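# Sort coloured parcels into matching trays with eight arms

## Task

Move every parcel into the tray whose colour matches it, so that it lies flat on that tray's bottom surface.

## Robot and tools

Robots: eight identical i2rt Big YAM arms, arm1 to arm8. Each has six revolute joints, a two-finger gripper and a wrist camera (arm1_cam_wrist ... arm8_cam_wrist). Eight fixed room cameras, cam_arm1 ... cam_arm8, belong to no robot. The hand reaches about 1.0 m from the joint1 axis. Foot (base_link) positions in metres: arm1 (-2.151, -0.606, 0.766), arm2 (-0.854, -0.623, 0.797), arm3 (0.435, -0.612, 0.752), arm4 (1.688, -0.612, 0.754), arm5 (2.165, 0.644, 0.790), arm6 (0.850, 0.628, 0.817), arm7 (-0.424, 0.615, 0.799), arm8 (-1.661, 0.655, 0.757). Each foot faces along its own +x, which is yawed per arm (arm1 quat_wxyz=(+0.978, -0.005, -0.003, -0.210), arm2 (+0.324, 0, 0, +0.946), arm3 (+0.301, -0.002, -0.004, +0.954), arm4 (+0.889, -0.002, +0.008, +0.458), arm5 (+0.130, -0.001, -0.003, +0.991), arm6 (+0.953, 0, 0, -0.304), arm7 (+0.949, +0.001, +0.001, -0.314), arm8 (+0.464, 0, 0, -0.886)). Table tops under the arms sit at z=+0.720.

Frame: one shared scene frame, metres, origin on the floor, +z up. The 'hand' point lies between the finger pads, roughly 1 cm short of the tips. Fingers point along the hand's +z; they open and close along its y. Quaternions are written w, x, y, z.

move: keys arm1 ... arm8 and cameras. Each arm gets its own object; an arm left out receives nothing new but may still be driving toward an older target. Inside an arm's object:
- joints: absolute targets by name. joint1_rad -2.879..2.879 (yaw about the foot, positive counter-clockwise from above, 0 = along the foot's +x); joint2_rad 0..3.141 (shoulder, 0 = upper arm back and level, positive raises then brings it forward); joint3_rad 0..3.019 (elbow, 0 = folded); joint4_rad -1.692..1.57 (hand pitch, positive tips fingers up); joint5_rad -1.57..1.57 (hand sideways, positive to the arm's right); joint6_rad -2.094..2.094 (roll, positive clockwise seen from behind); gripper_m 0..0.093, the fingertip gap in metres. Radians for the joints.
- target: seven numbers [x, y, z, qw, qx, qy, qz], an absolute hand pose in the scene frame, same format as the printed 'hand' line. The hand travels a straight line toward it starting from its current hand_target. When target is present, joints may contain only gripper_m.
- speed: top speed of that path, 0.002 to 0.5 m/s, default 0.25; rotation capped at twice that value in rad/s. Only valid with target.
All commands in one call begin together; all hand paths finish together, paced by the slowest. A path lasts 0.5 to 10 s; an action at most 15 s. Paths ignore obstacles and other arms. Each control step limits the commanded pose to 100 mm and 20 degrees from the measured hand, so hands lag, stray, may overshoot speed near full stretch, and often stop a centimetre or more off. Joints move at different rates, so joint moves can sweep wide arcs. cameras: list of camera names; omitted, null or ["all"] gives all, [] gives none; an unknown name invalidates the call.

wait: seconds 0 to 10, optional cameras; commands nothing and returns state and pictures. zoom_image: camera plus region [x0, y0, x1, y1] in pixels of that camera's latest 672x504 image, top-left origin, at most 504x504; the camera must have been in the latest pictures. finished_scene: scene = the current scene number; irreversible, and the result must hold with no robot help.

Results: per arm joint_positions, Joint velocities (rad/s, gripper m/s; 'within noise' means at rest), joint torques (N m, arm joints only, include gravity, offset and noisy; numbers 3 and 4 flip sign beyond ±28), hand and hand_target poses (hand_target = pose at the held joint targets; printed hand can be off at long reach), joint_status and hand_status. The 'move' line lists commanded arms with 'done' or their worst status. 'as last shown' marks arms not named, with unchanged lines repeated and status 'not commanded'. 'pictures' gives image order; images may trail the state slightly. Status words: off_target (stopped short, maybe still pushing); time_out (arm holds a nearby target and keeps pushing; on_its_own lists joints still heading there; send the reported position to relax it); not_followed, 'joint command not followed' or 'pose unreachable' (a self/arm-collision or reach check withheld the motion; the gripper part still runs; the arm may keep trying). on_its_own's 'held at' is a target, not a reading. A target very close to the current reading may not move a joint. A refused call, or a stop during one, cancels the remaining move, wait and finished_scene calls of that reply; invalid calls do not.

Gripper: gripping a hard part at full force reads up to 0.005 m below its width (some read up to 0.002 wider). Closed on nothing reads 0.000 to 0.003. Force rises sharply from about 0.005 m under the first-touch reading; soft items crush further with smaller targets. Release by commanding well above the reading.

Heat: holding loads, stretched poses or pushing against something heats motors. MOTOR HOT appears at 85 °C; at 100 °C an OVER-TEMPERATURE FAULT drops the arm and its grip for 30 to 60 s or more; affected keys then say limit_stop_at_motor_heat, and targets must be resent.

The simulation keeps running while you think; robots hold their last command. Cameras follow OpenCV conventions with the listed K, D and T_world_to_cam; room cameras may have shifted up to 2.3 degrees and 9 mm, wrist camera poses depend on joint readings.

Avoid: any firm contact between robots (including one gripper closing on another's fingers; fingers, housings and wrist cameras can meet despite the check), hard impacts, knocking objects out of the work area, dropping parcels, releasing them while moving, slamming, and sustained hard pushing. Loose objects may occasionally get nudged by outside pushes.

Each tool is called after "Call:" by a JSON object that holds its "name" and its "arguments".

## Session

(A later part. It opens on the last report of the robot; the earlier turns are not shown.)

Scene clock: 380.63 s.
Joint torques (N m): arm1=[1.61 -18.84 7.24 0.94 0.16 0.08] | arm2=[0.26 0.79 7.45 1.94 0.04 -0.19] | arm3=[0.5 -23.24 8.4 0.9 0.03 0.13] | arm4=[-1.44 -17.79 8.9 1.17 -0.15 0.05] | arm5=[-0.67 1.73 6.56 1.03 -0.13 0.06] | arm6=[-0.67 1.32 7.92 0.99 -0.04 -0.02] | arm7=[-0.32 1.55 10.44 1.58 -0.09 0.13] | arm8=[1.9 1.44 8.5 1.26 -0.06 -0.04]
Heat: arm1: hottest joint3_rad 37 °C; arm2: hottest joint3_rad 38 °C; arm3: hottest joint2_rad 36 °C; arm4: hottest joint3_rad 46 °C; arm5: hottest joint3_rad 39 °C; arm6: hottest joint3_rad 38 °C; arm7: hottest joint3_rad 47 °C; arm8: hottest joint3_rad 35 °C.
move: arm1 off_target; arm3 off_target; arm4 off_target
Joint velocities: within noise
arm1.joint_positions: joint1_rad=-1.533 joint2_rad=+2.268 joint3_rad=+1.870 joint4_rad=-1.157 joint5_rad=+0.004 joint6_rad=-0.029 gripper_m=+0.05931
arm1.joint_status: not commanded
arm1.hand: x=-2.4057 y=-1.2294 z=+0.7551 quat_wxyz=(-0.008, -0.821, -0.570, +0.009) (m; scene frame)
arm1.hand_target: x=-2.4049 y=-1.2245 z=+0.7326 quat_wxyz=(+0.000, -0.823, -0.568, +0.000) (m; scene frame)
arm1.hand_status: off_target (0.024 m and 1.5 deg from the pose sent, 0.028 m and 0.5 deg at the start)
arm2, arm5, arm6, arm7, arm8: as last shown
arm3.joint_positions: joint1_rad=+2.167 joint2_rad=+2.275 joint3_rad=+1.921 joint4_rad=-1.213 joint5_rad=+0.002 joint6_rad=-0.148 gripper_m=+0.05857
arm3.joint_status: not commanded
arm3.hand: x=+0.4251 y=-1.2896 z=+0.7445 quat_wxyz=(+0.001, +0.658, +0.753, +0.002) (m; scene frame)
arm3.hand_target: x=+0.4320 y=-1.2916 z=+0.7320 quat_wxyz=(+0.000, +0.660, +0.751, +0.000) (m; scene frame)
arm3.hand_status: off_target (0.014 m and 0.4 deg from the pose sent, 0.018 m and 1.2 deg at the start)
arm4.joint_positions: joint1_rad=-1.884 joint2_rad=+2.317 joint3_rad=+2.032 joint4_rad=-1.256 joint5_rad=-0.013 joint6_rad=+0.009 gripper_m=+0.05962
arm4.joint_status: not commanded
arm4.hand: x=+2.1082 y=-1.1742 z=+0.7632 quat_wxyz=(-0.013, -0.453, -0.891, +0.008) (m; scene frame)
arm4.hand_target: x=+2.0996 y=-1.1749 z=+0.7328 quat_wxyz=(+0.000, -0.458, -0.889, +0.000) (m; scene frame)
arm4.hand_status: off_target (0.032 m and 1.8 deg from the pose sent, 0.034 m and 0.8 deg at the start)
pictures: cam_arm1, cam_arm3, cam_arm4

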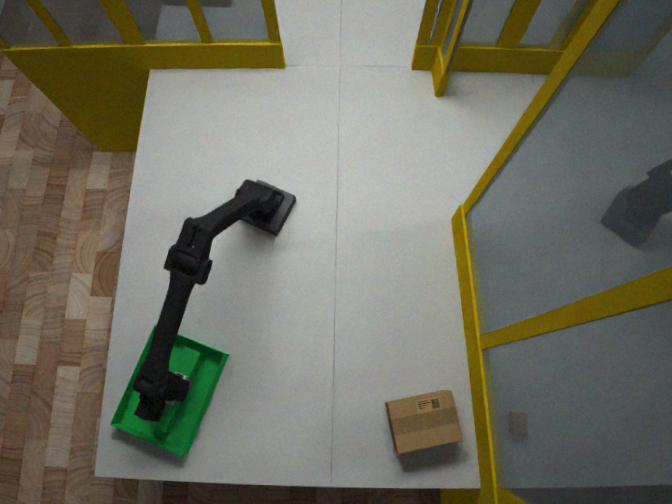

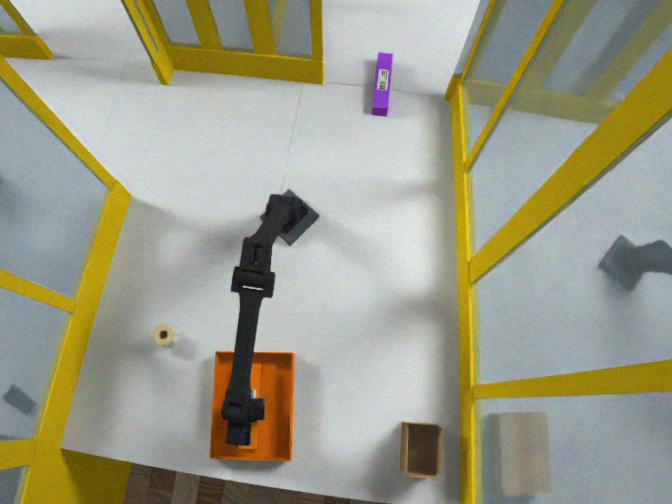

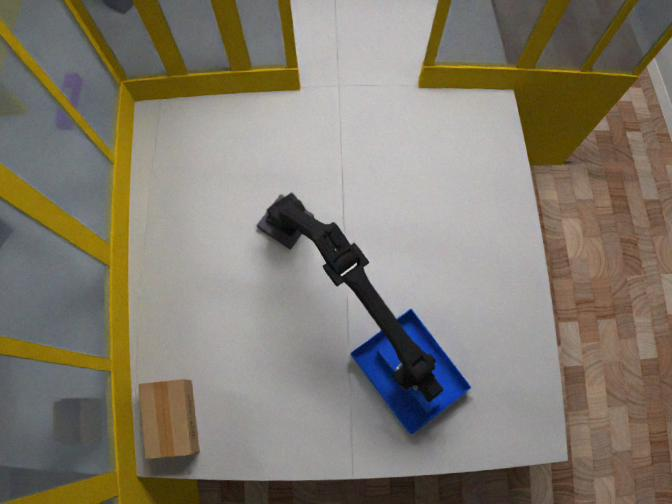

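Call:
{"name": "move", "arguments": {"arm1": {"joints":{"gripper_m":0.093}}, "arm4": {"joints":{"gripper_m":0.093}}, "arm3": {"joints":{"gripper_m":0.093}}, "cameras": []}}

Call:
{"name": "move", "arguments": {"arm1": {"target":[-2.405,-1.225,0.92,0,0.8231,0.5678,0],"speed":0.2}, "arm4": {"target":[2.107,-1.175,0.92,0,0.4579,0.889,0],"speed":0.2}, "arm3": {"target":[0.426,-1.29,0.92,0,0.660,0.7513,0],"speed":0.2}, "cameras": []}}

Call:
{"name": "move", "arguments": {"arm1": {"joints":{"joint2_rad":0.7,"joint3_rad":1.4,"joint4_rad":-1.5}}, "arm4": {"joints":{"joint2_rad":0.7,"joint3_rad":1.4,"joint4_rad":-1.5}}, "arm3": {"joints":{"joint2_rad":1.5,"joint3_rad":1.5,"joint4_rad":-1.57,"joint5_rad":0}}, "cameras": []}}

Call:
{"name": "move", "arguments": {"arm3": {"joints":{"joint1_rad":-1.382,"joint6_rad":-0.422}}, "cameras": ["cam_arm1","cam_arm3","cam_arm4"]}}

Call:
{"name": "move", "arguments": {"arm3": {"target":[0.71,0,0.90,0,0.7071,-0.7071,0],"speed":0.3}, "cameras": []}}

Call:
{"name": "move", "arguments": {"arm3": {"target":[0.71,0,0.81,0,0.7071,-0.7071,0],"speed":0.2}, "cameras": ["arm3_cam_wrist"]}}

Scene clock: 396.07 s.
Joint torques (N m): arm1=[1.14 -19.19 7.13 0.7 0.19 0.04] | arm2=[0.26 0.79 7.42 1.94 0.04 -0.18] | arm3=[0.32 -23.53 8.38 0.64 0.02 0.12] | arm4=[-1.44 -18.14 9.2 0.8 -0.15 0.05] | arm5=[-0.79 1.61 6.39 0.94 -0.12 0.06] | arm6=[-0.62 1.2 7.94 0.99 -0.04 -0.02] | arm7=[-0.26 1.49 10.43 1.57 -0.1 0.12] | arm8=[1.79 1.79 8.47 1.32 -0.05 -0.08]
Heat: arm1: hottest joint2_rad 36 °C; arm2: hottest joint3_rad 38 °C; arm3: hottest joint2_rad 36 °C; arm4: hottest joint3_rad 45 °C; arm5: hottest joint3_rad 39 °C; arm6: hottest joint3_rad 38 °C; arm7: hottest joint3_rad 47 °C; arm8: hottest joint3_rad 35 °C.
move: arm1 done; arm3 done; arm4 done
Joint velocities: within noise
arm1.joint_positions: joint1_rad=-1.533 joint2_rad=+2.270 joint3_rad=+1.870 joint4_rad=-1.155 joint5_rad=+0.004 joint6_rad=-0.029 gripper_m=+0.09288
arm1.joint_status: all done
arm1.hand: x=-2.4058 y=-1.2297 z=+0.7534 quat_wxyz=(-0.008, -0.821, -0.570, +0.009) (m; scene frame)
arm1.hand_target: x=-2.4048 y=-1.2243 z=+0.7324 quat_wxyz=(+0.000, -0.823, -0.568, +0.000) (m; scene frame)
arm1.hand_status: not commanded
arm2, arm5, arm6, arm7, arm8: as last shown
arm3.joint_positions: joint1_rad=+2.167 joint2_rad=+2.278 joint3_rad=+1.921 joint4_rad=-1.206 joint5_rad=+0.002 joint6_rad=-0.148 gripper_m=+0.09296
arm3.joint_status: all done
arm3.hand: x=+0.4251 y=-1.2910 z=+0.7427 quat_wxyz=(+0.002, +0.658, +0.753, +0.000) (m; scene frame)
arm3.hand_target: x=+0.4320 y=-1.2916 z=+0.7322 quat_wxyz=(+0.000, +0.660, +0.751, +0.000) (m; scene frame)
arm3.hand_status: not commanded
arm4.joint_positions: joint1_rad=-1.884 joint2_rad=+2.321 joint3_rad=+2.027 joint4_rad=-1.247 joint5_rad=-0.013 joint6_rad=+0.009 gripper_m=+0.09290
arm4.joint_status: all done
arm4.hand: x=+2.1083 y=-1.1743 z=+0.7588 quat_wxyz=(-0.013, -0.453, -0.891, +0.008) (m; scene frame)
arm4.hand_target: x=+2.0995 y=-1.1748 z=+0.7327 quat_wxyz=(+0.000, -0.458, -0.889, +0.000) (m; scene frame)
arm4.hand_status: not commanded
pictures: none
No camera images: "cameras" was empty.

Scene clock: 397.93 s.
Joint torques (N m): arm1=[1.38 -19.14 12.66 -0.21 0.15 0.07] | arm2=[0.26 0.73 7.42 1.94 0.04 -0.18] | arm3=[-0.15 -24.41 14.28 -0.5 0.01 0.05] | arm4=[-1.03 -18.02 14.8 -0.35 -0.14 0.09] | arm5=[-0.26 1.96 6.37 0.98 -0.14 0.06] | arm6=[-0.67 1.2 7.92 1.01 -0.03 -0.02] | arm7=[-0.32 1.61 10.47 1.62 -0.1 0.12] | arm8=[1.85 1.61 8.51 1.25 -0.05 -0.07]
Heat: arm1: hottest joint2_rad 36 °C; arm2: hottest joint3_rad 38 °C; arm3: hottest joint2_rad 36 °C; arm4: hottest joint3_rad 45 °C; arm5: hottest joint3_rad 39 °C; arm6: hottest joint3_rad 38 °C; arm7: hottest joint3_rad 47 °C; arm8: hottest joint3_rad 35 °C.
move: arm1 off_target; arm3 off_target; arm4 off_target
Joint velocities: within noise
arm1.joint_positions: joint1_rad=-1.533 joint2_rad=+2.144 joint3_rad=+2.078 joint4_rad=-1.534 joint5_rad=+0.004 joint6_rad=-0.029 gripper_m=+0.09289
arm1.joint_status: not commanded
arm1.hand: x=-2.4006 y=-1.2140 z=+0.9119 quat_wxyz=(+0.005, -0.821, -0.571, -0.010) (m; scene frame)
arm1.hand_target: x=-2.4048 y=-1.2243 z=+0.9199 quat_wxyz=(+0.000, -0.823, -0.568, +0.000) (m; scene frame)
arm1.hand_status: off_target (0.014 m and 1.3 deg from the pose sent, 0.167 m and 1.5 deg at the start)
arm2, arm5, arm6, arm7, arm8: as last shown
arm3.joint_positions: joint1_rad=+2.167 joint2_rad=+2.177 joint3_rad=+2.154 joint4_rad=-1.589 joint5_rad=+0.002 joint6_rad=-0.148 gripper_m=+0.09297
arm3.joint_status: not commanded
arm3.hand: x=+0.4244 y=-1.2774 z=+0.8962 quat_wxyz=(-0.014, +0.658, +0.753, +0.019) (m; scene frame)
arm3.hand_target: x=+0.4261 y=-1.2887 z=+0.9201 quat_wxyz=(+0.001, +0.660, +0.751, +0.000) (m; scene frame)
arm3.hand_status: off_target (0.027 m and 2.8 deg from the pose sent, 0.177 m and 0.4 deg at the start; pose on its path clipped on 9 of 56 steps)
arm4.joint_positions: joint1_rad=-1.884 joint2_rad=+2.256 joint3_rad=+2.338 joint4_rad=-1.664 joint5_rad=-0.013 joint6_rad=+0.009 gripper_m=+0.09291
arm4.joint_status: not commanded
arm4.hand: x=+2.1037 y=-1.1641 z=+0.9203 quat_wxyz=(+0.005, -0.453, -0.891, -0.002) (m; scene frame)
arm4.hand_target: x=+2.1067 y=-1.1745 z=+0.9199 quat_wxyz=(-0.001, -0.458, -0.889, +0.000) (m; scene frame)
arm4.hand_status: off_target (0.011 m and 0.9 deg from the pose sent, 0.161 m and 1.9 deg at the start)
pictures: none
No camera images: "cameras" was empty.

Scene clock: 400.03 s.
Joint torques (N m): arm1=[1.32 1.73 7.08 1.84 0.15 0.06] | arm2=[0.26 0.73 7.42 1.94 0.05 -0.18] | arm3=[-0.15 -13.98 9.51 0.4 -0.18 0.05] | arm4=[-0.56 1.2 8.53 1.94 -0.14 0.08] | arm5=[-0.97 1.79 6.45 0.83 -0.11 0.01] | arm6=[-0.67 1.26 7.94 1.01 -0.04 -0.01] | arm7=[-0.38 1.79 10.43 1.57 -0.09 0.12] | arm8=[2.02 1.9 8.46 1.22 -0.04 -0.07]
Heat: arm1: hottest joint3_rad 36 °C; arm2: hottest joint3_rad 38 °C; arm3: hottest joint2_rad 36 °C; arm4: hottest joint3_rad 45 °C; arm5: hottest joint3_rad 39 °C; arm6: hottest joint3_rad 38 °C; arm7: hottest joint3_rad 47 °C; arm8: hottest joint3_rad 35 °C.
move: arm1 done; arm3 done; arm4 done
Joint velocities: within noise
arm1.joint_positions: joint1_rad=-1.533 joint2_rad=+0.698 joint3_rad=+1.409 joint4_rad=-1.507 joint5_rad=+0.004 joint6_rad=-0.029 gripper_m=+0.09289
arm1.joint_status: all done
arm1.hand: x=-2.2431 y=-0.8197 z=+1.2676 quat_wxyz=(-0.210, -0.760, -0.525, +0.319) (m; scene frame)
arm1.hand_target: x=-2.2444 y=-0.8223 z=+1.2641 quat_wxyz=(-0.209, -0.763, -0.523, +0.317) (m; scene frame)
arm1.hand_status: not commanded
arm2, arm5, arm6, arm7, arm8: as last shown
arm3.joint_positions: joint1_rad=+2.167 joint2_rad=+1.498 joint3_rad=+1.496 joint4_rad=-1.578 joint5_rad=+0.002 joint6_rad=-0.148 gripper_m=+0.09297
arm3.joint_status: all done
arm3.hand: x=+0.4269 y=-1.0548 z=+1.0156 quat_wxyz=(-0.004, +0.658, +0.753, +0.007) (m; scene frame)
arm3.hand_target: x=+0.4288 y=-1.0583 z=+1.0161 quat_wxyz=(+0.000, +0.660, +0.751, +0.004) (m; scene frame)
arm3.hand_status: not commanded
arm4.joint_positions: joint1_rad=-1.884 joint2_rad=+0.700 joint3_rad=+1.407 joint4_rad=-1.509 joint5_rad=-0.013 joint6_rad=+0.009 gripper_m=+0.09291
arm4.joint_status: all done
arm4.hand: x=+1.8365 y=-0.7959 z=+1.2518 quat_wxyz=(-0.336, -0.415, -0.829, +0.168) (m; scene frame)
arm4.hand_target: x=+1.8369 y=-0.7983 z=+1.2499 quat_wxyz=(-0.337, -0.419, -0.826, +0.168) (m; scene frame)
arm4.hand_status: not commanded
pictures: none
No camera images: "cameras" was empty.

Scene clock: 402.63 s.
Joint torques (N m): arm1=[1.44 1.85 7.1 1.84 0.16 0.07] | arm2=[0.32 0.79 7.43 1.94 0.04 -0.18] | arm3=[-1.26 -16.85 9.55 -0.12 -0.18 -0.22] | arm4=[-0.56 1.26 8.54 1.95 -0.14 0.08] | arm5=[-0.85 2.2 6.38 1.02 -0.13 0.02] | arm6=[-0.62 1.26 7.94 0.99 -0.04 -0.02] | arm7=[-0.21 1.55 10.41 1.61 -0.09 0.12] | arm8=[1.9 1.61 8.49 1.31 -0.06 -0.07]
Heat: arm1: hottest joint3_rad 36 °C; arm2: hottest joint3_rad 38 °C; arm3: hottest joint2_rad 36 °C; arm4: hottest joint3_rad 45 °C; arm5: hottest joint3_rad 39 °C; arm6: hottest joint3_rad 38 °C; arm7: hottest joint3_rad 47 °C; arm8: hottest joint3_rad 35 °C.
move: arm3 done
Joint velocities: within noise
arm1, arm2, arm4, arm5, arm6, arm7, arm8: as last shown
arm3.joint_positions: joint1_rad=-1.374 joint2_rad=+1.529 joint3_rad=+1.496 joint4_rad=-1.564 joint5_rad=+0.001 joint6_rad=-0.406 gripper_m=+0.09303
arm3.joint_status: all done
arm3.hand: x=+0.6151 y=-0.2023 z=+1.0082 quat_wxyz=(+0.008, +0.704, -0.710, +0.005) (m; scene frame)
arm3.hand_target: x=+0.6164 y=-0.2076 z=+1.0222 quat_wxyz=(-0.004, +0.707, -0.707, +0.000) (m; scene frame)
arm3.hand_status: not commanded
pictures: cam_arm1, cam_arm3, cam_arm4

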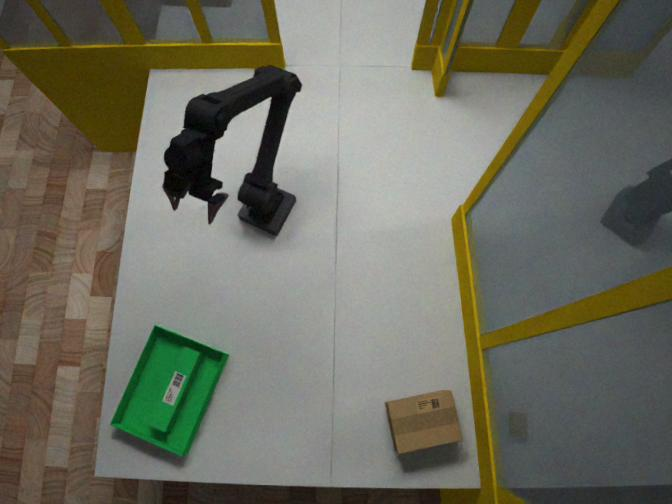

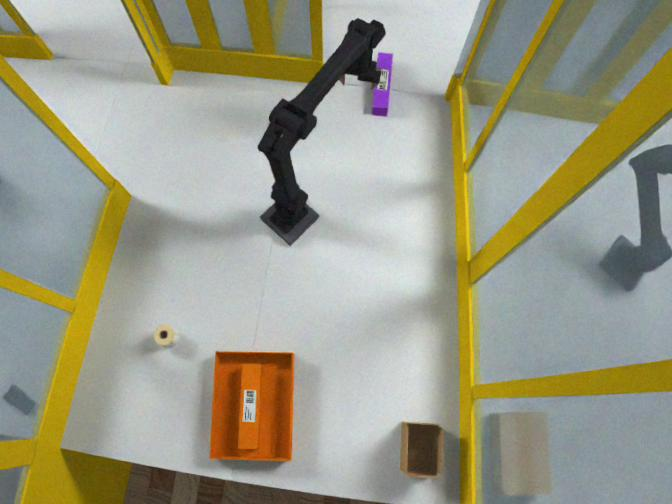

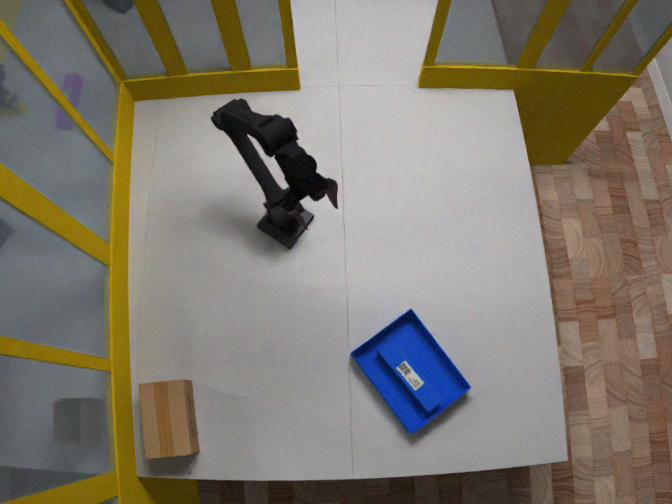

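Scene clock: 404.57 s.
Joint torques (N m): arm1=[1.49 1.73 7.21 1.78 0.14 0.07] | arm2=[0.32 0.79 7.43 1.94 0.04 -0.19] | arm3=[-1.38 -23 14.19 -0.29 -0.27 -0.21] | arm4=[-0.56 1.2 8.53 1.94 -0.14 0.08] | arm5=[-1.03 1.79 6.49 0.94 -0.13 0.04] | arm6=[-0.62 1.26 7.92 0.99 -0.04 -0.02] | arm7=[-0.32 1.73 10.45 1.62 -0.09 0.11] | arm8=[1.9 1.67 8.44 1.31 -0.06 -0.06]
Heat: arm1: hottest joint3_rad 36 °C; arm2: hottest joint3_rad 38 °C; arm3: hottest joint2_rad 36 °C; arm4: hottest joint3_rad 45 °C; arm5: hottest joint3_rad 39 °C; arm6: hottest joint3_rad 38 °C; arm7: hottest joint3_rad 47 °C; arm8: hottest joint3_rad 35 °C.
move: arm3 off_target
Joint velocities: within noise
arm1, arm4, arm7: as last shown
arm2.joint_positions: joint1_rad=-2.066 joint2_rad=+0.695 joint3_rad=+1.402 joint4_rad=-1.506 joint5_rad=+0.001 joint6_rad=+0.425 gripper_m=+0.09292
arm2.joint_status: not commanded
arm2.hand: x=-0.6374 y=-0.5287 z=+1.2945 quat_wxyz=(-0.344, -0.005, -0.926, -0.154) (m; scene frame)
arm2.hand_target: x=-0.6348 y=-0.5274 z=+1.2935 quat_wxyz=(-0.344, +0.000, -0.927, -0.152) (m; scene frame)
arm2.hand_status: not commanded
arm3.joint_positions: joint1_rad=-1.374 joint2_rad=+2.157 joint3_rad=+2.066 joint4_rad=-1.522 joint5_rad=+0.001 joint6_rad=-0.406 gripper_m=+0.09303
arm3.joint_status: not commanded
arm3.hand: x=+0.6997 y=-0.0103 z=+0.8846 quat_wxyz=(+0.015, +0.704, -0.710, +0.008) (m; scene frame)
arm3.hand_target: x=+0.7096 y=-0.0009 z=+0.9001 quat_wxyz=(-0.001, +0.707, -0.707, +0.000) (m; scene frame)
arm3.hand_status: off_target (0.021 m and 2.0 deg from the pose sent, 0.248 m and 1.2 deg at the start)
arm5.joint_positions: joint1_rad=+1.511 joint2_rad=+0.697 joint3_rad=+1.396 joint4_rad=-1.488 joint5_rad=+0.000 joint6_rad=-0.329 gripper_m=+0.09288
arm5.joint_status: not commanded
arm5.hand: x=+2.0863 y=+0.4127 z=+1.2854 quat_wxyz=(+0.168, +0.653, +0.657, -0.338) (m; scene frame)
arm5.hand_target: x=+2.0868 y=+0.4140 z=+1.2847 quat_wxyz=(+0.167, +0.657, +0.656, -0.333) (m; scene frame)
arm5.hand_status: not commanded
arm6.joint_positions: joint1_rad=-1.171 joint2_rad=+0.701 joint3_rad=+1.397 joint4_rad=-1.493 joint5_rad=+0.001 joint6_rad=-0.226 gripper_m=+0.09289
arm6.joint_status: not commanded
arm6.hand: x=+0.7976 y=+0.3929 z=+1.3127 quat_wxyz=(-0.201, -0.653, -0.657, +0.319) (m; scene frame)
arm6.hand_target: x=+0.7980 y=+0.3947 z=+1.3133 quat_wxyz=(-0.202, -0.655, -0.655, +0.318) (m; scene frame)
arm6.hand_status: not commanded
arm8.joint_positions: joint1_rad=+0.333 joint2_rad=+0.698 joint3_rad=+1.404 joint4_rad=-1.506 joint5_rad=-0.001 joint6_rad=-0.267 gripper_m=+0.09293
arm8.joint_status: not commanded
arm8.hand: x=-1.7252 y=+0.4274 z=+1.2551 quat_wxyz=(-0.186, -0.657, -0.653, +0.327) (m; scene frame)
arm8.hand_target: x=-1.7260 y=+0.4253 z=+1.2537 quat_wxyz=(-0.185, -0.655, -0.655, +0.328) (m; scene frame)
arm8.hand_status: not commanded
pictures: none
No camera images: "cameras" was empty.

Scene clock: 405.73 s.
Joint torques (N m): arm1=[1.38 2.02 7.08 1.88 0.15 0.07] | arm2=[0.26 0.79 7.42 1.92 0.04 -0.18] | arm3=[-1.38 -24.29 9.61 0.57 -0.28 -0.22] | arm4=[-0.56 1.2 8.54 1.94 -0.14 0.09] | arm5=[-0.62 1.9 6.54 1.06 -0.11 0.06] | arm6=[-0.67 1.26 7.95 0.98 -0.04 -0.02] | arm7=[-0.26 1.73 10.44 1.62 -0.09 0.13] | arm8=[1.85 1.38 8.5 1.28 -0.06 -0.07]
Heat: arm1: hottest joint3_rad 36 °C; arm2: hottest joint3_rad 38 °C; arm3: hottest joint2_rad 36 °C; arm4: hottest joint3_rad 45 °C; arm5: hottest joint3_rad 39 °C; arm6: hottest joint3_rad 38 °C; arm7: hottest joint3_rad 47 °C; arm8: hottest joint3_rad 35 °C.
move: arm3 done
Joint velocities: within noise
arm1, arm2, arm4, arm5, arm6, arm8: as last shown
arm3.joint_positions: joint1_rad=-1.374 joint2_rad=+2.215 joint3_rad=+1.954 joint4_rad=-1.343 joint5_rad=+0.001 joint6_rad=-0.406 gripper_m=+0.09303
arm3.joint_status: not commanded
arm3.hand: x=+0.7028 y=-0.0039 z=+0.8051 quat_wxyz=(+0.011, +0.704, -0.710, +0.006) (m; scene frame)
arm3.hand_target: x=+0.7100 y=-0.0001 z=+0.8102 quat_wxyz=(+0.000, +0.707, -0.707, +0.000) (m; scene frame)
arm3.hand_status: done (0.010 m and 1.5 deg from the pose sent, 0.076 m and 2.0 deg at the start)
arm7.joint_positions: joint1_rad=-0.316 joint2_rad=+0.535 joint3_rad=+1.368 joint4_rad=-1.177 joint5_rad=-0.073 joint6_rad=-0.126 gripper_m=+0.09396
arm7.joint_status: not commanded
arm7.hand: x=-0.2873 y=+0.4416 z=+1.3804 quat_wxyz=(-0.508, -0.311, -0.757, +0.270) (m; scene frame)
arm7.hand_target: x=-0.2897 y=+0.4449 z=+1.3917 quat_wxyz=(-0.517, -0.307, -0.750, +0.275) (m; scene frame)
arm7.hand_status: not commanded
pictures: arm3_cam_wrist
camera_calibration:
arm3_cam_wrist: T_world_to_cam=[[0.999918, -0.0123686, 0.00319533, -0.706439], [-0.0118006, -0.798514, 0.60186, -0.473586], [-0.00489266, -0.601849, -0.798595, 0.768052], [0, 0, 0, 1]] pos_world=[0.70455, 0.0753481, 0.900653]

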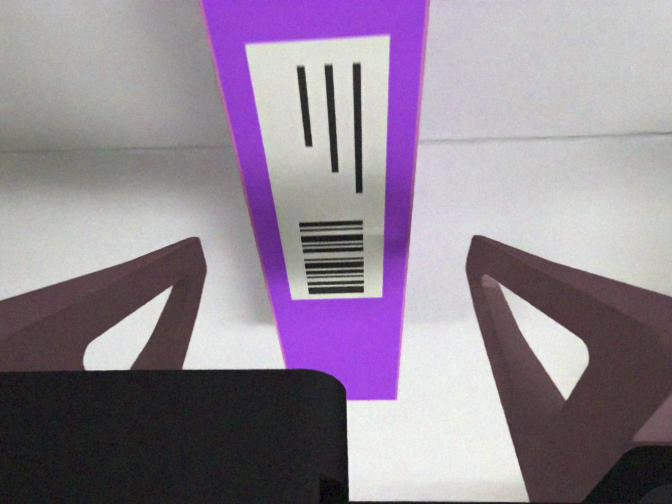

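Call:
{"name": "move", "arguments": {"arm3": {"target":[0.715,0,0.742,0,0.7155,-0.6986,0],"speed":0.15}, "cameras": ["arm3_cam_wrist"]}}

Call:
{"name": "move", "arguments": {"arm3": {"joints":{"gripper_m":0.045}}, "cameras": []}}

Call:
{"name": "move", "arguments": {"arm3": {"target":[0.712,-0.008,0.90,0,0.7155,-0.6986,0],"speed":0.22}, "cameras": []}}

Call:
{"name": "move", "arguments": {"arm3": {"joints":{"joint2_rad":1.5,"joint3_rad":1.5,"joint4_rad":-1.57,"joint5_rad":0}}, "cameras": ["arm3_cam_wrist"]}}

Call:
{"name": "move", "arguments": {"arm3": {"joints":{"joint1_rad":0.199,"joint6_rad":-0.412}}, "cameras": []}}

Call:
{"name": "move", "arguments": {"arm3": {"target":[-0.20,-0.335,0.88,0,1,0,0],"speed":0.3}, "cameras": []}}

Call:
{"name": "move", "arguments": {"arm3": {"target":[-0.20,-0.335,0.747,0,1,0,0],"speed":0.15}, "cameras": []}}

Call:
{"name": "move", "arguments": {"arm3": {"target":[-0.20,-0.335,0.738,0,1,0,0],"speed":0.1}, "cameras": ["cam_arm2"]}}

Scene clock: 425.43 s.
Joint torques (N m): arm1=[1.38 1.85 7.08 1.81 0.16 0.07] | arm2=[0.26 0.73 7.43 1.94 0.05 -0.18] | arm3=[-1.67 -24.12 9.32 0.62 -0.27 -0.22] | arm4=[-0.56 1.2 8.54 1.94 -0.14 0.08] | arm5=[-0.44 1.44 6.42 1.06 -0.13 -0.01] | arm6=[-0.67 1.26 7.94 0.99 -0.04 -0.02] | arm7=[-0.21 1.61 10.48 1.58 -0.08 0.11] | arm8=[1.9 1.79 8.5 1.33 -0.03 -0.08]
Heat: arm1: hottest joint3_rad 35 °C; arm2: hottest joint3_rad 38 °C; arm3: hottest joint2_rad 38 °C; arm4: hottest joint3_rad 45 °C; arm5: hottest joint3_rad 39 °C; arm6: hottest joint3_rad 38 °C; arm7: hottest joint3_rad 48 °C; arm8: hottest joint3_rad 35 °C.
move: arm3 off_target
Joint velocities: within noise
arm1, arm2, arm4, arm5, arm6, arm7, arm8: as last shown
arm3.joint_positions: joint1_rad=-1.375 joint2_rad=+2.279 joint3_rad=+1.890 joint4_rad=-1.210 joint5_rad=+0.001 joint6_rad=-0.436 gripper_m=+0.09303
arm3.joint_status: not commanded
arm3.hand: x=+0.7046 y=-0.0021 z=+0.7403 quat_wxyz=(+0.009, +0.714, -0.700, +0.005) (m; scene frame)
arm3.hand_target: x=+0.7149 y=-0.0001 z=+0.7421 quat_wxyz=(+0.000, +0.715, -0.699, +0.000) (m; scene frame)
arm3.hand_status: off_target (0.011 m and 1.2 deg from the pose sent, 0.064 m and 2.3 deg at the start)
pictures: arm3_cam_wrist
camera_calibration:
arm3_cam_wrist: T_world_to_cam=[[0.999857, 0.0162546, 0.00465475, -0.709072], [0.0102481, -0.801573, 0.597809, -0.445611], [0.0134483, -0.597676, -0.801625, 0.706772], [0, 0, 0, 1]] pos_world=[0.704032, 0.0767567, 0.836256]

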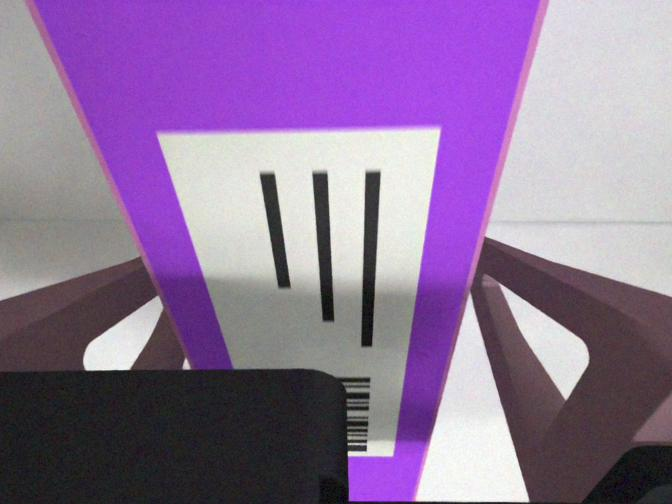

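Scene clock: 426.03 s.
Joint torques (N m): arm1=[1.55 2.02 7.02 1.87 0.17 0.08] | arm2=[0.32 0.79 7.43 1.94 0.04 -0.18] | arm3=[-1.79 -24.35 9.1 0.58 -0.28 -0.22] | arm4=[-0.56 1.2 8.53 1.94 -0.14 0.08] | arm5=[-0.5 1.38 6.48 0.85 -0.12 0.03] | arm6=[-0.56 1.26 7.95 0.99 -0.04 -0.02] | arm7=[-0.38 1.49 10.44 1.59 -0.1 0.13] | arm8=[1.67 1.61 8.49 1.31 -0.06 -0.05]
Heat: arm1: hottest joint3_rad 35 °C; arm2: hottest joint3_rad 37 °C; arm3: hottest joint2_rad 37 °C; arm4: hottest joint3_rad 45 °C; arm5: hottest joint3_rad 39 °C; arm6: hottest joint3_rad 38 °C; arm7: hottest joint3_rad 48 °C; arm8: hottest joint3_rad 35 °C.
move: arm3 off_target
Joint velocities: within noise
arm1, arm2, arm4, arm5, arm6, arm7, arm8: as last shown
arm3.joint_positions: joint1_rad=-1.375 joint2_rad=+2.279 joint3_rad=+1.890 joint4_rad=-1.210 joint5_rad=+0.001 joint6_rad=-0.437 gripper_m=+0.05878
arm3.joint_status: gripper_m off_target (ended at +0.05881, target +0.04500)
arm3.hand: x=+0.7046 y=-0.0020 z=+0.7403 quat_wxyz=(+0.009, +0.715, -0.699, +0.005) (m; scene frame)
arm3.hand_target: x=+0.7149 y=-0.0001 z=+0.7421 quat_wxyz=(+0.000, +0.715, -0.699, +0.000) (m; scene frame)
arm3.hand_status: not commanded
pictures: none
No camera images: "cameras" was empty.

Scene clock: 427.70 s.
Joint torques (N m): arm1=[1.32 1.55 7.04 1.74 0.18 0.07] | arm2=[0.26 0.79 7.43 1.92 0.05 -0.18] | arm3=[-1.85 -24.53 14.26 -0.46 -0.24 -0.23] | arm4=[-0.56 1.2 8.53 1.94 -0.14 0.09] | arm5=[-0.38 1.61 6.57 0.99 -0.1 0.07] | arm6=[-0.62 1.26 7.95 1.01 -0.04 -0.02] | arm7=[-0.32 1.61 10.47 1.59 -0.11 0.13] | arm8=[1.9 1.49 8.42 1.35 -0.04 -0.06]
Heat: arm1: hottest joint3_rad 35 °C; arm2: hottest joint3_rad 37 °C; arm3: hottest joint2_rad 37 °C; arm4: hottest joint3_rad 45 °C; arm5: hottest joint3_rad 39 °C; arm6: hottest joint3_rad 38 °C; arm7: hottest joint3_rad 48 °C; arm8: hottest joint3_rad 35 °C.
move: arm3 off_target
Joint velocities: arm1=[within noise] | arm2=[within noise] | arm3=[within noise] | arm4=[within noise] | arm5=[within noise] | arm6=[0.005 -0.024 0.002 -0.046 0.007 -0.066 -0.001] | arm7=[within noise] | arm8=[within noise]
arm1, arm2, arm4, arm5, arm6, arm7, arm8: as last shown
arm3.joint_positions: joint1_rad=-1.377 joint2_rad=+2.155 joint3_rad=+2.023 joint4_rad=-1.505 joint5_rad=+0.001 joint6_rad=-0.438 gripper_m=+0.05878
arm3.joint_status: not commanded
arm3.hand: x=+0.6981 y=-0.0184 z=+0.8698 quat_wxyz=(+0.027, +0.714, -0.699, +0.012) (m; scene frame)
arm3.hand_target: x=+0.7114 y=-0.0095 z=+0.9001 quat_wxyz=(-0.001, +0.715, -0.699, +0.000) (m; scene frame)
arm3.hand_status: off_target (0.035 m and 3.4 deg from the pose sent, 0.160 m and 1.2 deg at the start; pose on its path clipped on 7 of 50 steps)
pictures: none
No camera images: "cameras" was empty.

Scene clock: 429.30 s.
Joint torques (N m): arm1=[1.49 2.08 7.05 1.85 0.17 0.07] | arm2=[0.32 0.79 7.43 1.94 0.04 -0.18] | arm3=[-1.61 -13.98 9.43 -0.06 -0.16 -0.22] | arm4=[-0.56 1.2 8.53 1.94 -0.14 0.08] | arm5=[-0.62 1.79 6.52 1.13 -0.13 0.02] | arm6=[-0.67 1.2 7.92 1.01 -0.04 -0.02] | arm7=[-0.21 1.55 10.47 1.57 -0.1 0.12] | arm8=[2.02 1.61 8.46 1.32 -0.04 -0.08]
Heat: arm1: hottest joint3_rad 35 °C; arm2: hottest joint3_rad 37 °C; arm3: hottest joint2_rad 37 °C; arm4: hottest joint3_rad 45 °C; arm5: hottest joint3_rad 39 °C; arm6: hottest joint3_rad 38 °C; arm7: hottest joint3_rad 48 °C; arm8: hottest joint3_rad 35 °C.
move: arm3 done
Joint velocities: within noise
arm1, arm2, arm4, arm5, arm6, arm7, arm8: as last shown
arm3.joint_positions: joint1_rad=-1.377 joint2_rad=+1.496 joint3_rad=+1.495 joint4_rad=-1.563 joint5_rad=+0.001 joint6_rad=-0.438 gripper_m=+0.05878
arm3.joint_status: all done
arm3.hand: x=+0.6143 y=-0.2067 z=+1.0220 quat_wxyz=(-0.007, +0.715, -0.699, -0.001) (m; scene frame)
arm3.hand_target: x=+0.6197 y=-0.2092 z=+1.0222 quat_wxyz=(-0.004, +0.715, -0.699, +0.000) (m; scene frame)
arm3.hand_status: not commanded
pictures: arm3_cam_wrist
camera_calibration:
arm3_cam_wrist: T_world_to_cam=[[0.999692, 0.0163141, 0.018695, -0.630955], [0.00267924, -0.820025, 0.572321, -0.750169], [0.0246673, -0.572095, -0.819816, 0.828414], [0, 0, 0, 1]] pos_world=[0.612336, -0.130933, 1.12028]

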